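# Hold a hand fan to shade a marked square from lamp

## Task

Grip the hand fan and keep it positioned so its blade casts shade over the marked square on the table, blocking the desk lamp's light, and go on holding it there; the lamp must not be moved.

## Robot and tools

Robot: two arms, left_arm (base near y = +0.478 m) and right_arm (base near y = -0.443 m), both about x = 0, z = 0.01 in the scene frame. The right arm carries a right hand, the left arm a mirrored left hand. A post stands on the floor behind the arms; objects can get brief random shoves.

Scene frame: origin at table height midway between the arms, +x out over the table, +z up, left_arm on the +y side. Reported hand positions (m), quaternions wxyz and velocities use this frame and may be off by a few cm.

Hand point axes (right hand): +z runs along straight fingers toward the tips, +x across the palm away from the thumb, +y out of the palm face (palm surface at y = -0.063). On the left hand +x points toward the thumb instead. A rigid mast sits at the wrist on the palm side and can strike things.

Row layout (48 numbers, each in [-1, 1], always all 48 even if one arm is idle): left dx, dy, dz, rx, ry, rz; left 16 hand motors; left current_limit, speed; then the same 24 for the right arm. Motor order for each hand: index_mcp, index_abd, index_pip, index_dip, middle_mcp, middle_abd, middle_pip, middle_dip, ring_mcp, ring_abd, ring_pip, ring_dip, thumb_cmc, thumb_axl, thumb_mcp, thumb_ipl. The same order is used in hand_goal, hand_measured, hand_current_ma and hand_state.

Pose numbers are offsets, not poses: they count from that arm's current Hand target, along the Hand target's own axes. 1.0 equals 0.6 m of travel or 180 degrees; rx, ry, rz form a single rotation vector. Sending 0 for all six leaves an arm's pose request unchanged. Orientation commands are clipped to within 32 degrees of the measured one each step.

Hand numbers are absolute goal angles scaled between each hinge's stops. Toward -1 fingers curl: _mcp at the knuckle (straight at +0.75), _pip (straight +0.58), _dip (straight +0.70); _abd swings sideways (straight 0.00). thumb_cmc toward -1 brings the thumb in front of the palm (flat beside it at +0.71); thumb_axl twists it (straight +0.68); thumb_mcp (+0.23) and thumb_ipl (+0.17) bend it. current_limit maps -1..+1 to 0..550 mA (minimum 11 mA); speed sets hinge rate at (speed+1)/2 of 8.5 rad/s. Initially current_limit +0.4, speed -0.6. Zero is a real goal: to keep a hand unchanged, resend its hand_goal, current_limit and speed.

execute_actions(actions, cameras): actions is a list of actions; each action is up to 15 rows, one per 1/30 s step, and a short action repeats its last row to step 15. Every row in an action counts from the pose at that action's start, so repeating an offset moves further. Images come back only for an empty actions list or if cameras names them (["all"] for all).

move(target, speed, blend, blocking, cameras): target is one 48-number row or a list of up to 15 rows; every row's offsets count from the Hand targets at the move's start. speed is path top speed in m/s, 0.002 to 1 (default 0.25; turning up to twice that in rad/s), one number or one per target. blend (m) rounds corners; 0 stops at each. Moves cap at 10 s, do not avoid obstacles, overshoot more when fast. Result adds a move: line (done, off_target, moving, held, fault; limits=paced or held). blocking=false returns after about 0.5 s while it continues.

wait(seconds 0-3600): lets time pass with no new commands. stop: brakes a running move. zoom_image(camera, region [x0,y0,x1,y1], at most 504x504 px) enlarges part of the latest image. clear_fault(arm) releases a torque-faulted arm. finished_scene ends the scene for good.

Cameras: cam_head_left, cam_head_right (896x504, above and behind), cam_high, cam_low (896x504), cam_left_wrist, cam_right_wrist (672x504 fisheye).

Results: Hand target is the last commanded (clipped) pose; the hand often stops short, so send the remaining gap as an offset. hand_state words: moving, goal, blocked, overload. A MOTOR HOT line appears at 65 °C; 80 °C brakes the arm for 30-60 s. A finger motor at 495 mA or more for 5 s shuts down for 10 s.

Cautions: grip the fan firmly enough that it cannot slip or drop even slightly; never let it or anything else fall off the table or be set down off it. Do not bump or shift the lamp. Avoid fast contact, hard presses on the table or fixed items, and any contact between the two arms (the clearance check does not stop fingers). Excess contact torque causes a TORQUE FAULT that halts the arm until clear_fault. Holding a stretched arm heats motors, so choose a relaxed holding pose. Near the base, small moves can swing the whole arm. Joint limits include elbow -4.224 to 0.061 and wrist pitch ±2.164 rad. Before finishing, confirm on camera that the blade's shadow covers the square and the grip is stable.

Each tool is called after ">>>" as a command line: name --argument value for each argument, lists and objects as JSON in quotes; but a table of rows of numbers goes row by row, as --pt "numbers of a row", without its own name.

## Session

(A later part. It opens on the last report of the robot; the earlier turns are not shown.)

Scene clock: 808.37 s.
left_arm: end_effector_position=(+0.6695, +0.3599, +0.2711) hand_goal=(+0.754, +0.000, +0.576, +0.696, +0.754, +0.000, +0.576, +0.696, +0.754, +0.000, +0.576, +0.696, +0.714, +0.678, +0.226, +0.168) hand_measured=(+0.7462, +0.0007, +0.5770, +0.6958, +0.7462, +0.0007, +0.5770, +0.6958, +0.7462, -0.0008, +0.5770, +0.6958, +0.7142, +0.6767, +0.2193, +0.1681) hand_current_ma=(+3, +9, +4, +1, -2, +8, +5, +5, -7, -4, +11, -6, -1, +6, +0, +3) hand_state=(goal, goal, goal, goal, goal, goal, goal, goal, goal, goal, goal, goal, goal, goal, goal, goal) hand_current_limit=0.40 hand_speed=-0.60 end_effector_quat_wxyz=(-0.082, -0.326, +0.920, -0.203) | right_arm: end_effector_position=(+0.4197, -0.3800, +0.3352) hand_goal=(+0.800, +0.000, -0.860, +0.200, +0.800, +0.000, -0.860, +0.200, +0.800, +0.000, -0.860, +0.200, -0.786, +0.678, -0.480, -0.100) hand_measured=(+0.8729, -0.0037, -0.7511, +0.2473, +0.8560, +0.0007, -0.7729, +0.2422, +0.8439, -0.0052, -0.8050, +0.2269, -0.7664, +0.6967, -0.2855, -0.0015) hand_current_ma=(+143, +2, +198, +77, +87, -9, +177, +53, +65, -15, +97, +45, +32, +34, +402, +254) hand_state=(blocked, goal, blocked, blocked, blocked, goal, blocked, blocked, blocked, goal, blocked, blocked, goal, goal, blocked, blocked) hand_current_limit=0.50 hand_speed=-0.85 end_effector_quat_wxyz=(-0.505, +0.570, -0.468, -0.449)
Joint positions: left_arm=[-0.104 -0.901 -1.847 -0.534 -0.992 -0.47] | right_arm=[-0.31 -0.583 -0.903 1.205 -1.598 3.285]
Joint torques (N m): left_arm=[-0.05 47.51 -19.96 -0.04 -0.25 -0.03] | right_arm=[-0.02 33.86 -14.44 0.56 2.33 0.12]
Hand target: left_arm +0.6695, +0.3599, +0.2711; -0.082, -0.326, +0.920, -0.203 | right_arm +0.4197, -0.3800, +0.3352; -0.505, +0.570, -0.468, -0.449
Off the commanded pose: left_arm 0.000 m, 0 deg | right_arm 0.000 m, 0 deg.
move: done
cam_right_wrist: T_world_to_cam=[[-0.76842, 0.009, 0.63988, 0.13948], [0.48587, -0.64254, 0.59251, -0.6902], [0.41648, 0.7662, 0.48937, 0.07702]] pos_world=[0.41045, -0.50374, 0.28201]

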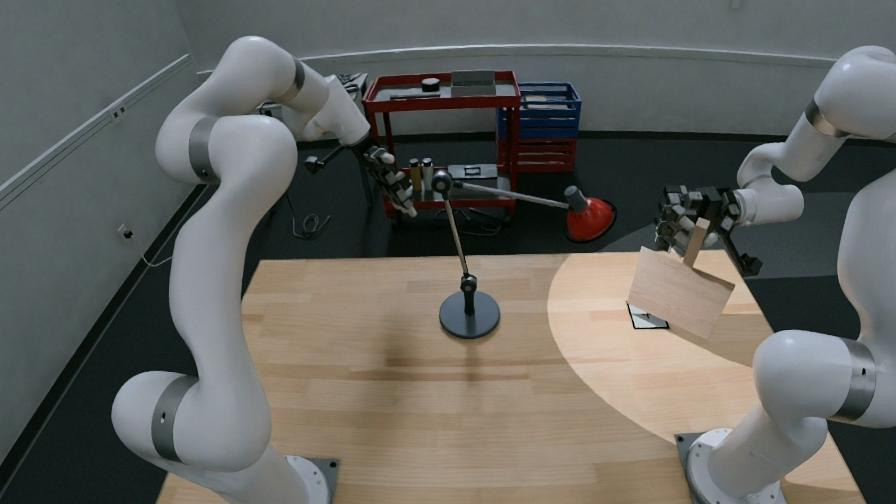

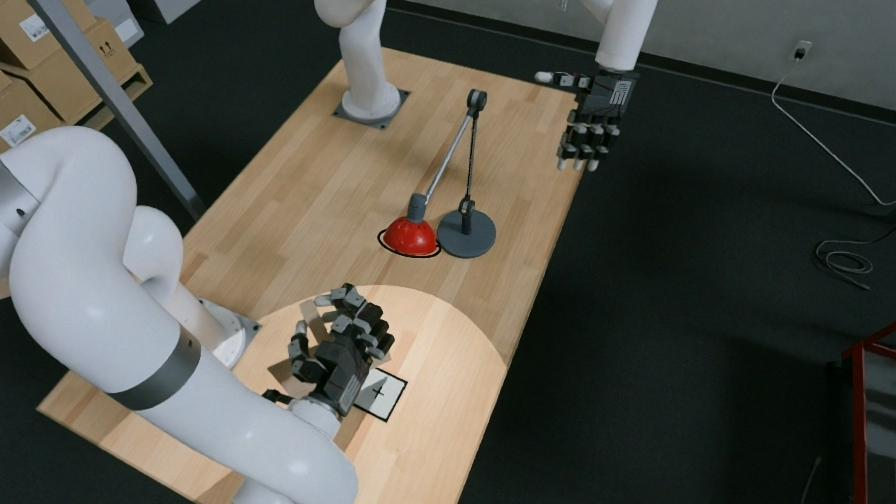

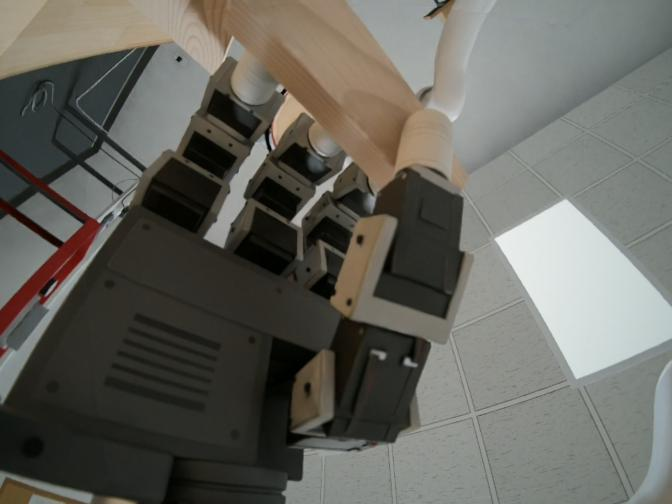

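>>> move --pt "0 0 0 0 0 0 0.754 0 0.576 0.696 0.754 0 0.576 0.696 0.754 0 0.576 0.696 0.714 0.678 0.226 0.168 0.4 -0.6 0.008 -0.0681 0.0305 0.2735 0.0432 0.0244 0.8 0 -0.86 0.2 0.8 0 -0.86 0.2 0.8 0 -0.86 0.2 -0.786 0.678 -0.48 -0.1 0.5 -0.85" --pt "0 0 0 0 0 0 0.754 0 0.576 0.696 0.754 0 0.576 0.696 0.754 0 0.576 0.696 0.714 0.678 0.226 0.168 0.4 -0.6 0.0374 -0.1032 0.14 0.2735 0.0432 0.0244 0.8 0 -0.86 0.2 0.8 0 -0.86 0.2 0.8 0 -0.86 0.2 -0.786 0.678 -0.48 -0.1 0.5 -0.85" --speed 0.12 --blend 0.01 --cameras '["all"]'

>>> zoom_image --camera "cam_high" --region '[300, 220, 560, 440]'

>>> zoom_image --camera "cam_head_left" --region '[540, 180, 800, 400]'

>>> zoom_image --camera "cam_low" --region '[0, 60, 300, 360]'

Scene clock: 846.43 s.
left_arm: end_effector_position=(+0.6695, +0.3599, +0.2711) hand_goal=(+0.754, +0.000, +0.576, +0.696, +0.754, +0.000, +0.576, +0.696, +0.754, +0.000, +0.576, +0.696, +0.714, +0.678, +0.226, +0.168) hand_measured=(+0.7450, -0.0008, +0.5770, +0.6958, +0.7462, -0.0008, +0.5770, +0.6958, +0.7462, -0.0008, +0.5770, +0.6958, +0.7142, +0.6777, +0.2203, +0.1681) hand_current_ma=(+3, +13, +8, +0, -5, +6, +3, +9, -1, -3, +11, -9, +1, +9, +6, +6) hand_state=(goal, goal, goal, goal, goal, goal, goal, goal, goal, goal, goal, goal, goal, goal, goal, goal) hand_current_limit=0.40 hand_speed=-0.60 end_effector_quat_wxyz=(-0.082, -0.326, +0.920, -0.203) | right_arm: end_effector_position=(+0.4810, -0.2950, +0.3154) hand_goal=(+0.800, +0.000, -0.860, +0.200, +0.800, +0.000, -0.860, +0.200, +0.800, +0.000, -0.860, +0.200, -0.786, +0.678, -0.480, -0.100) hand_measured=(+0.8741, -0.0037, -0.7511, +0.2486, +0.8560, -0.0008, -0.7729, +0.2409, +0.8427, -0.0052, -0.8062, +0.2269, -0.7664, +0.6967, -0.2845, -0.0024) hand_current_ma=(+137, -21, +218, +88, +88, +13, +165, +55, +82, -7, +101, +24, +37, +28, +403, +255) hand_state=(blocked, goal, blocked, blocked, blocked, goal, blocked, blocked, blocked, goal, blocked, blocked, goal, goal, blocked, blocked) hand_current_limit=0.50 hand_speed=-0.85 end_effector_quat_wxyz=(+0.647, -0.318, +0.665, +0.194)
Joint positions: left_arm=[-0.104 -0.901 -1.847 -0.534 -0.992 -0.47] | right_arm=[-0.187 -0.391 -0.475 2.203 -1.433 3.055]
Joint torques (N m): left_arm=[-0.05 47.51 -19.96 -0.04 -0.25 -0.03] | right_arm=[-0.02 25.58 -12.15 0.08 -1.65 0.12]
Hand target: left_arm +0.6695, +0.3599, +0.2711; -0.082, -0.326, +0.920, -0.203 | right_arm +0.4810, -0.2950, +0.3154; +0.647, -0.318, +0.665, +0.194
Off the commanded pose: left_arm 0.000 m, 0 deg | right_arm 0.000 m, 0 deg.
move: done
cam_right_wrist: T_world_to_cam=[[-0.48587, 0.59519, 0.64006, 0.23551], [-0.17991, -0.78473, 0.59315, -0.37552], [0.85532, 0.17304, 0.48836, -0.38969]] pos_world=[0.38017, -0.36743, 0.26231]

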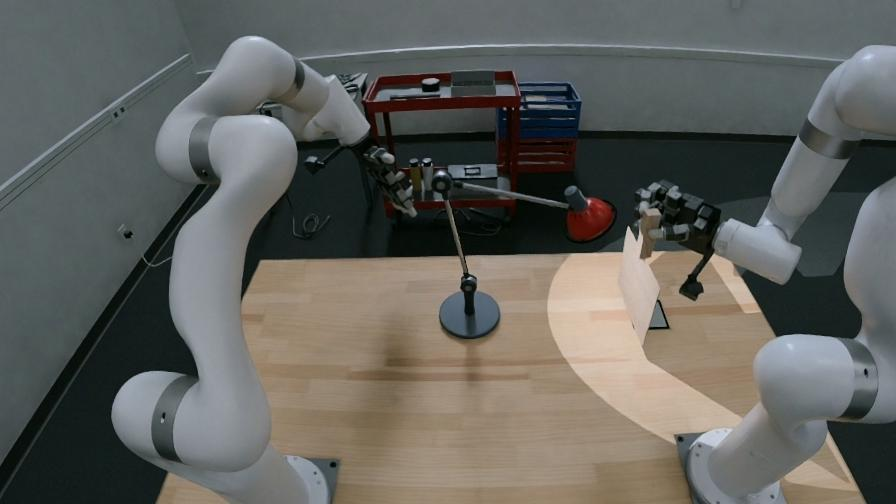

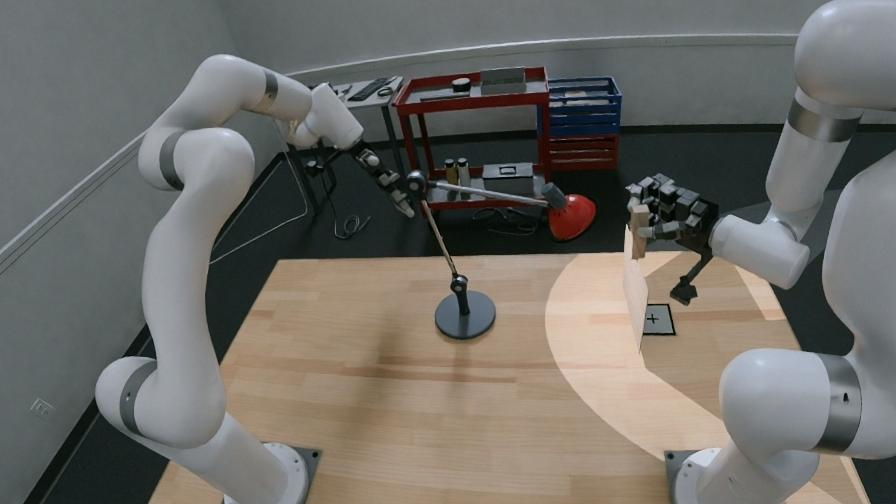

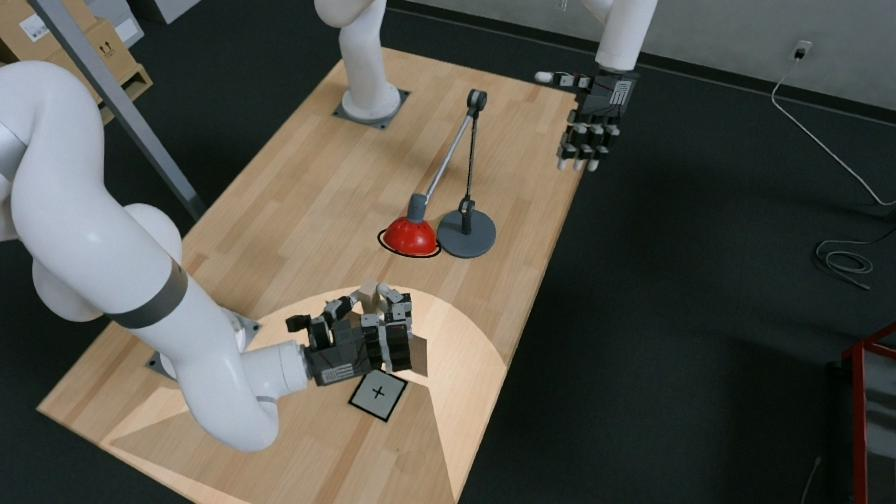

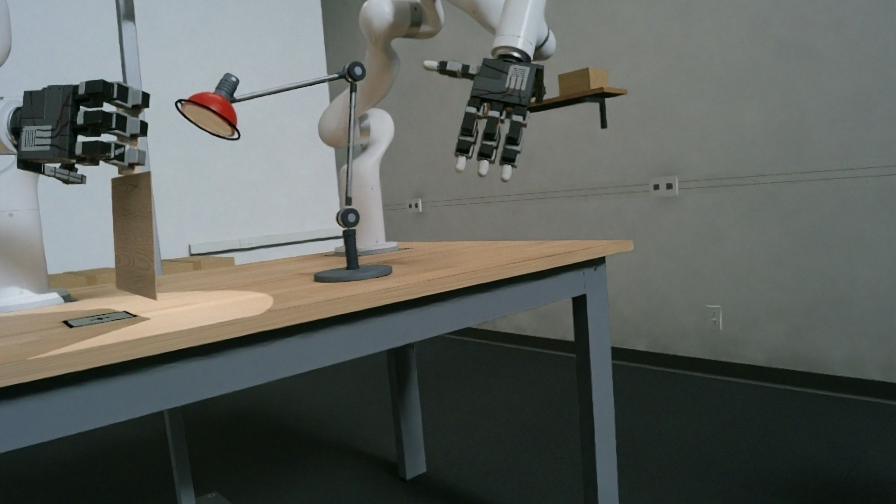

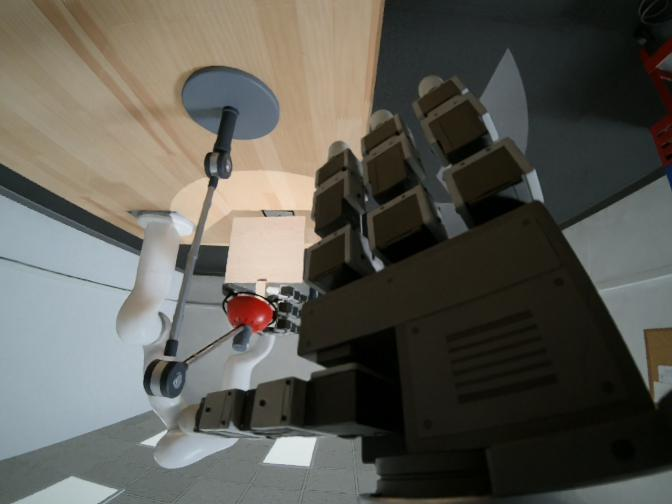

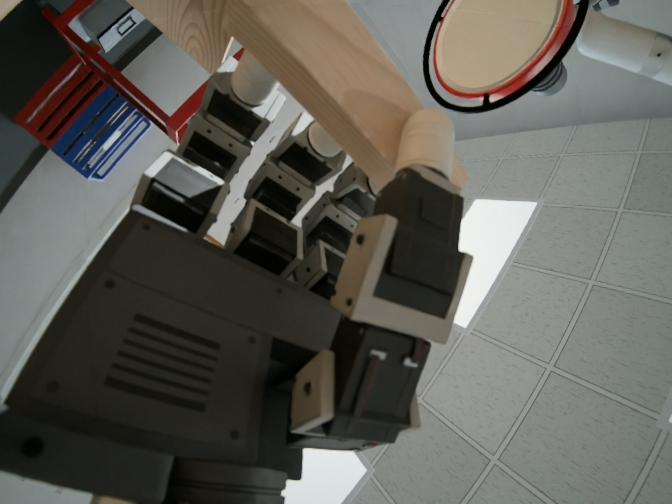

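Scaled by 1.938.

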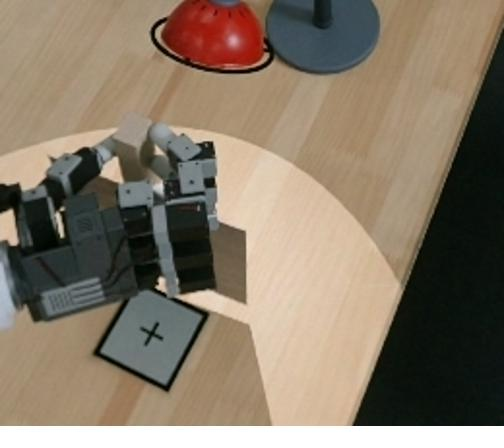

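Scaled by 1.938.

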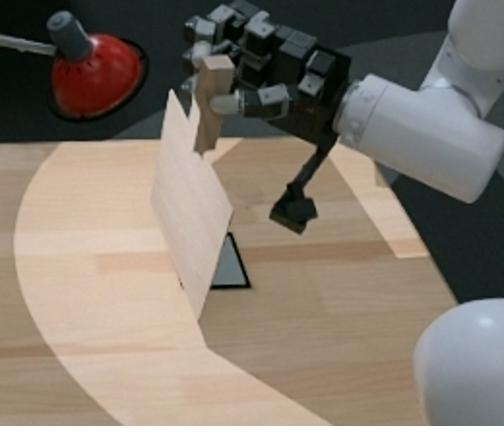

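Scaled by 1.680.

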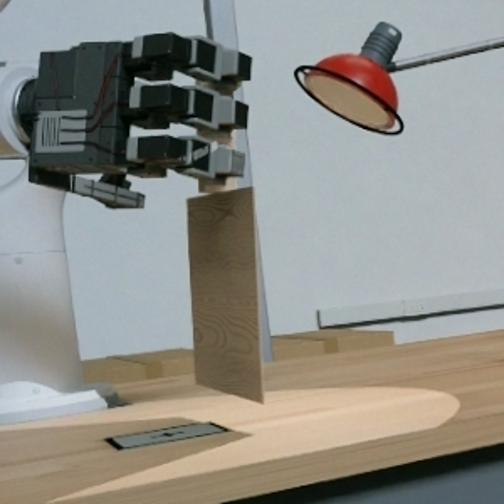

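>>> zoom_image --camera "cam_high" --region '[330, 320, 460, 440]'

>>> zoom_image --camera "cam_low" --region '[40, 270, 180, 370]'

>>> zoom_image --camera "cam_head_right" --region '[600, 260, 720, 380]'

>>> zoom_image --camera "cam_left_wrist" --region '[150, 160, 350, 340]'

Scaled by 3.877.

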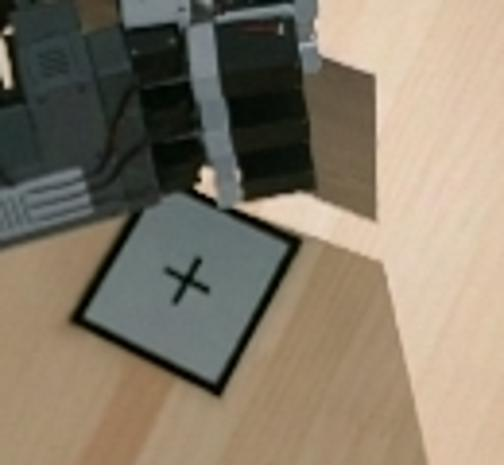

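Scaled by 3.600.

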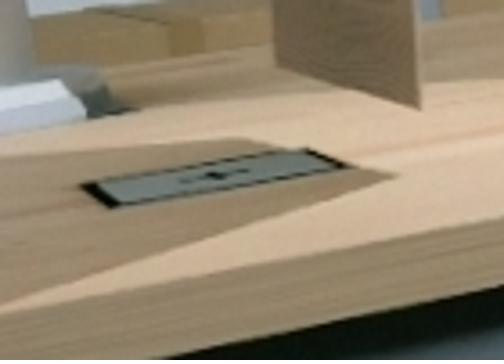

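Scaled by 4.200.

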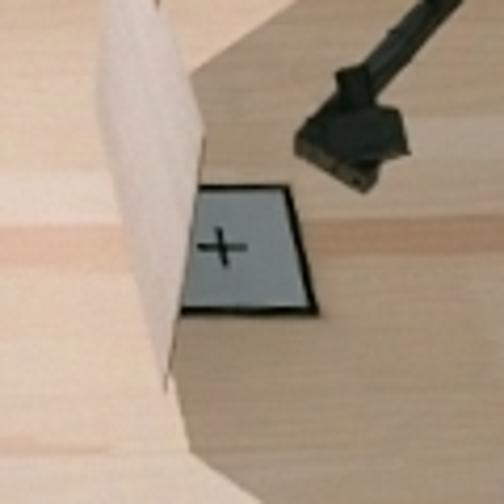

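Scaled by 2.520 from the camera's image (finer frame: 960x720).

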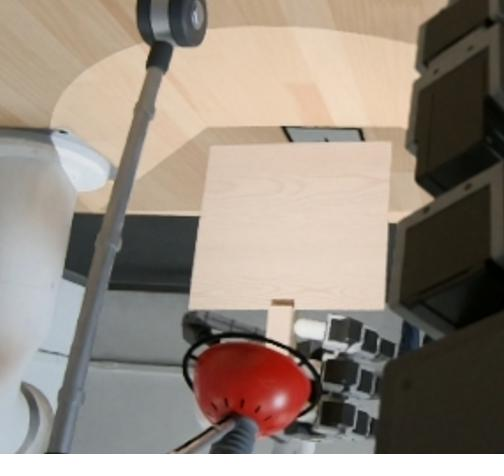

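>>> move --target '[0,0,0,0,0,0,0.754,0,0.576,0.696,0.754,0,0.576,0.696,0.754,0,0.576,0.696,0.714,0.678,0.226,0.168,0.4,-0.6,0.0173,0.0202,0.0175,0.0683,0.0106,0.006,0.8,0,-0.86,0.2,0.8,0,-0.86,0.2,0.8,0,-0.86,0.2,-0.786,0.678,-0.48,-0.1,0.5,-0.85]' --speed 0.06 --cameras '["cam_head_left","cam_head_right","cam_high","cam_low"]'

>>> zoom_image --camera "cam_high" --region '[330, 320, 460, 440]'

>>> zoom_image --camera "cam_low" --region '[40, 270, 180, 370]'

>>> zoom_image --camera "cam_head_left" --region '[580, 220, 760, 380]'

Scene clock: 901.87 s.
left_arm: end_effector_position=(+0.6695, +0.3599, +0.2711) hand_goal=(+0.754, +0.000, +0.576, +0.696, +0.754, +0.000, +0.576, +0.696, +0.754, +0.000, +0.576, +0.696, +0.714, +0.678, +0.226, +0.168) hand_measured=(+0.7462, -0.0008, +0.5757, +0.6958, +0.7462, -0.0008, +0.5770, +0.6958, +0.7462, -0.0008, +0.5770, +0.6971, +0.7142, +0.6767, +0.2203, +0.1672) hand_current_ma=(+1, +9, +4, +3, +1, +7, +10, +3, -3, -5, +9, -12, -6, +14, +0, +4) hand_state=(goal, goal, goal, goal, goal, goal, goal, goal, goal, goal, goal, goal, goal, goal, goal, goal) hand_current_limit=0.40 hand_speed=-0.60 end_effector_quat_wxyz=(-0.082, -0.326, +0.920, -0.203) | right_arm: end_effector_position=(+0.4810, -0.2810, +0.3024) hand_goal=(+0.800, +0.000, -0.860, +0.200, +0.800, +0.000, -0.860, +0.200, +0.800, +0.000, -0.860, +0.200, -0.786, +0.678, -0.480, -0.100) hand_measured=(+0.8729, -0.0037, -0.7524, +0.2486, +0.8560, +0.0007, -0.7742, +0.2409, +0.8427, -0.0052, -0.8062, +0.2269, -0.7664, +0.6978, -0.2855, -0.0024) hand_current_ma=(+164, +10, +221, +78, +101, +2, +145, +32, +82, -14, +93, +44, +38, +40, +408, +260) hand_state=(blocked, goal, blocked, blocked, blocked, goal, blocked, blocked, blocked, goal, blocked, blocked, goal, goal, blocked, blocked) hand_current_limit=0.50 hand_speed=-0.85 end_effector_quat_wxyz=(+0.664, -0.244, +0.696, +0.122)
Joint positions: left_arm=[-0.104 -0.901 -1.847 -0.534 -0.992 -0.47] | right_arm=[-0.073 -0.369 -0.356 2.543 -1.494 2.978]
Joint torques (N m): left_arm=[-0.05 47.51 -19.96 -0.04 -0.25 -0.03] | right_arm=[-0.03 23.34 -10.6 0 -5.56 0.12]
Hand target: left_arm +0.6695, +0.3599, +0.2711; -0.082, -0.326, +0.920, -0.203 | right_arm +0.4810, -0.2810, +0.3024; +0.664, -0.244, +0.696, +0.122
Off the commanded pose: left_arm 0.000 m, 0 deg | right_arm 0.000 m, 0 deg.
move: done

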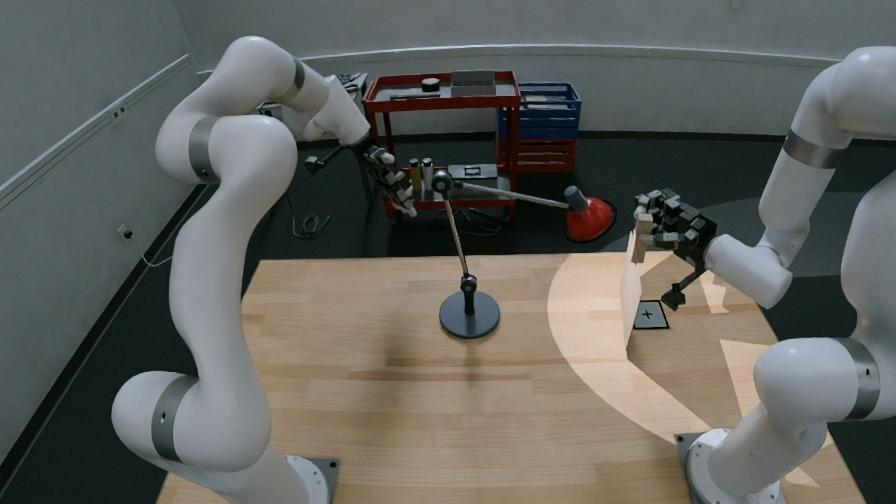

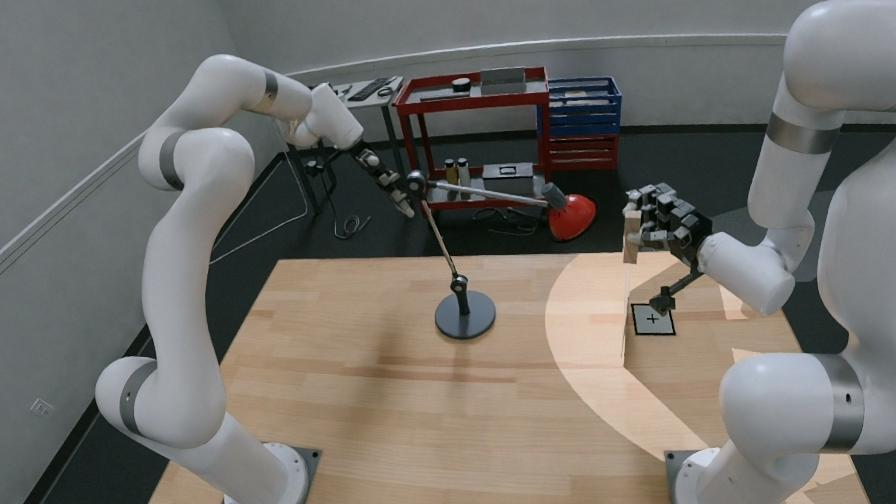

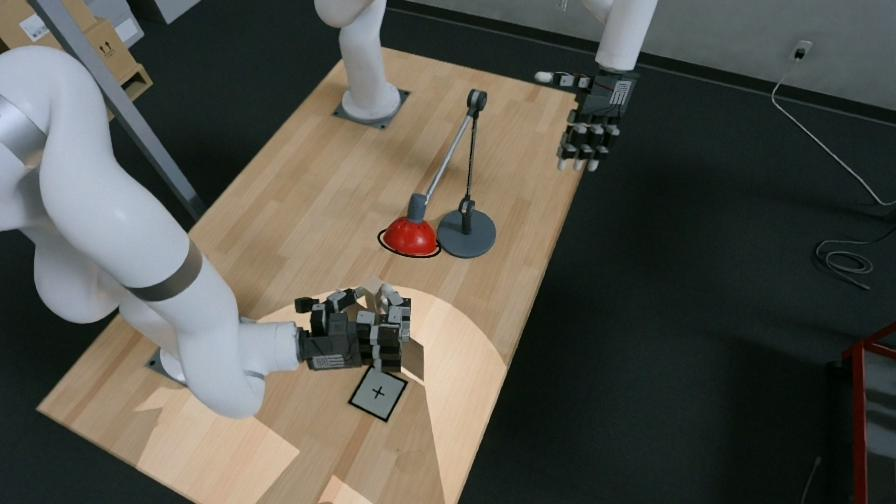

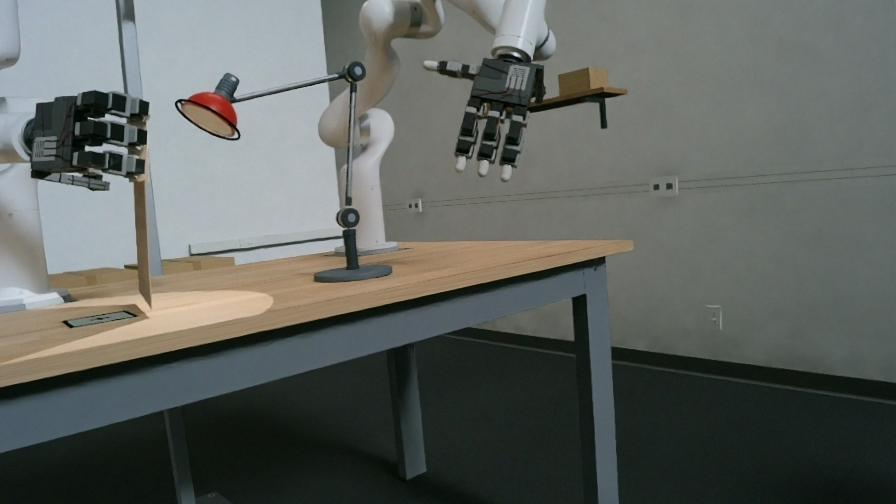

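Scaled by 3.877.

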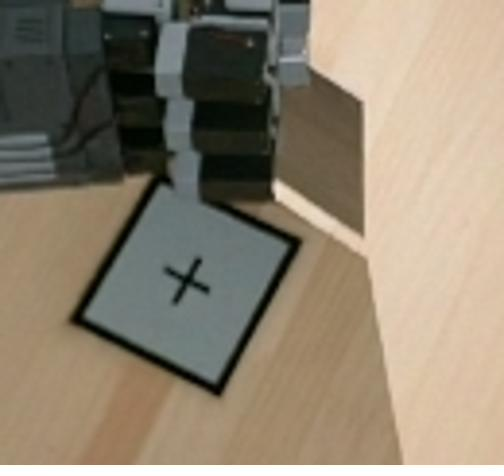

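Scaled by 3.600.

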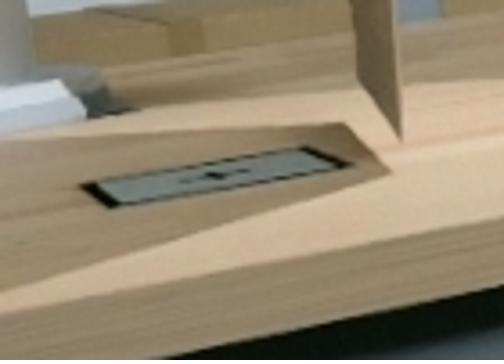

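Scaled by 2.800.

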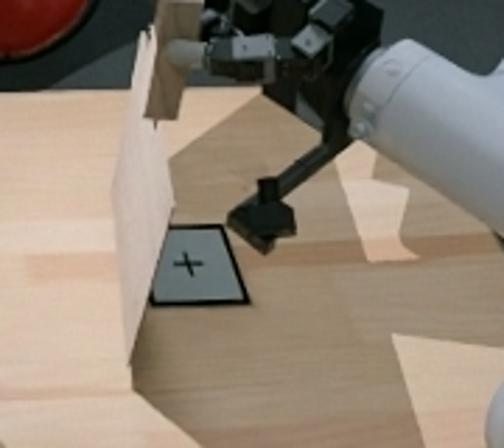

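>>> wait --seconds 3 --cameras '["cam_low"]'

>>> finished_scene

Scene clock: 909.93 s.
left_arm: end_effector_position=(+0.6695, +0.3599, +0.2711) hand_goal=(+0.754, +0.000, +0.576, +0.696, +0.754, +0.000, +0.576, +0.696, +0.754, +0.000, +0.576, +0.696, +0.714, +0.678, +0.226, +0.168) hand_measured=(+0.7462, -0.0008, +0.5770, +0.6958, +0.7462, +0.0007, +0.5770, +0.6958, +0.7462, -0.0008, +0.5757, +0.6971, +0.7142, +0.6777, +0.2203, +0.1672) hand_current_ma=(+4, +10, +7, +2, +0, +8, +2, +6, +1, -6, +16, -7, -3, +14, +2, +3) hand_state=(goal, goal, goal, goal, goal, goal, goal, goal, goal, goal, goal, goal, goal, goal, goal, goal) hand_current_limit=0.40 hand_speed=-0.60 end_effector_quat_wxyz=(-0.082, -0.326, +0.920, -0.203) | right_arm: end_effector_position=(+0.4810, -0.2810, +0.3024) hand_goal=(+0.800, +0.000, -0.860, +0.200, +0.800, +0.000, -0.860, +0.200, +0.800, +0.000, -0.860, +0.200, -0.786, +0.678, -0.480, -0.100) hand_measured=(+0.8741, -0.0023, -0.7524, +0.2473, +0.8560, +0.0007, -0.7742, +0.2409, +0.8427, -0.0052, -0.8062, +0.2269, -0.7664, +0.6967, -0.2855, -0.0024) hand_current_ma=(+139, +5, +219, +91, +95, -4, +152, +58, +78, +1, +82, +10, +10, +47, +410, +275) hand_state=(blocked, goal, blocked, blocked, blocked, goal, blocked, blocked, blocked, goal, blocked, blocked, goal, goal, blocked, blocked) hand_current_limit=0.50 hand_speed=-0.85 end_effector_quat_wxyz=(+0.664, -0.244, +0.696, +0.122)
Joint positions: left_arm=[-0.104 -0.901 -1.847 -0.534 -0.992 -0.47] | right_arm=[-0.073 -0.369 -0.356 2.543 -1.494 2.978]
Joint torques (N m): left_arm=[-0.05 47.51 -19.96 -0.04 -0.25 -0.03] | right_arm=[-0.03 23.34 -10.6 0 -1.65 0.12]
Hand target: left_arm +0.6695, +0.3599, +0.2711; -0.082, -0.326, +0.920, -0.203 | right_arm +0.4810, -0.2810, +0.3024; +0.664, -0.244, +0.696, +0.122
Off the commanded pose: left_arm 0.000 m, 0 deg | right_arm 0.000 m, 0 deg.
wait: 3.00 s; at rest from the start

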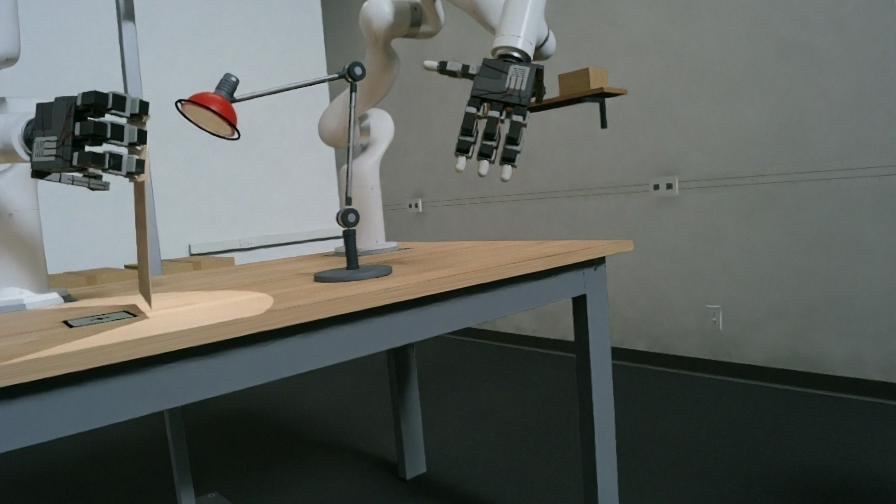

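The scene is finished: the task was done.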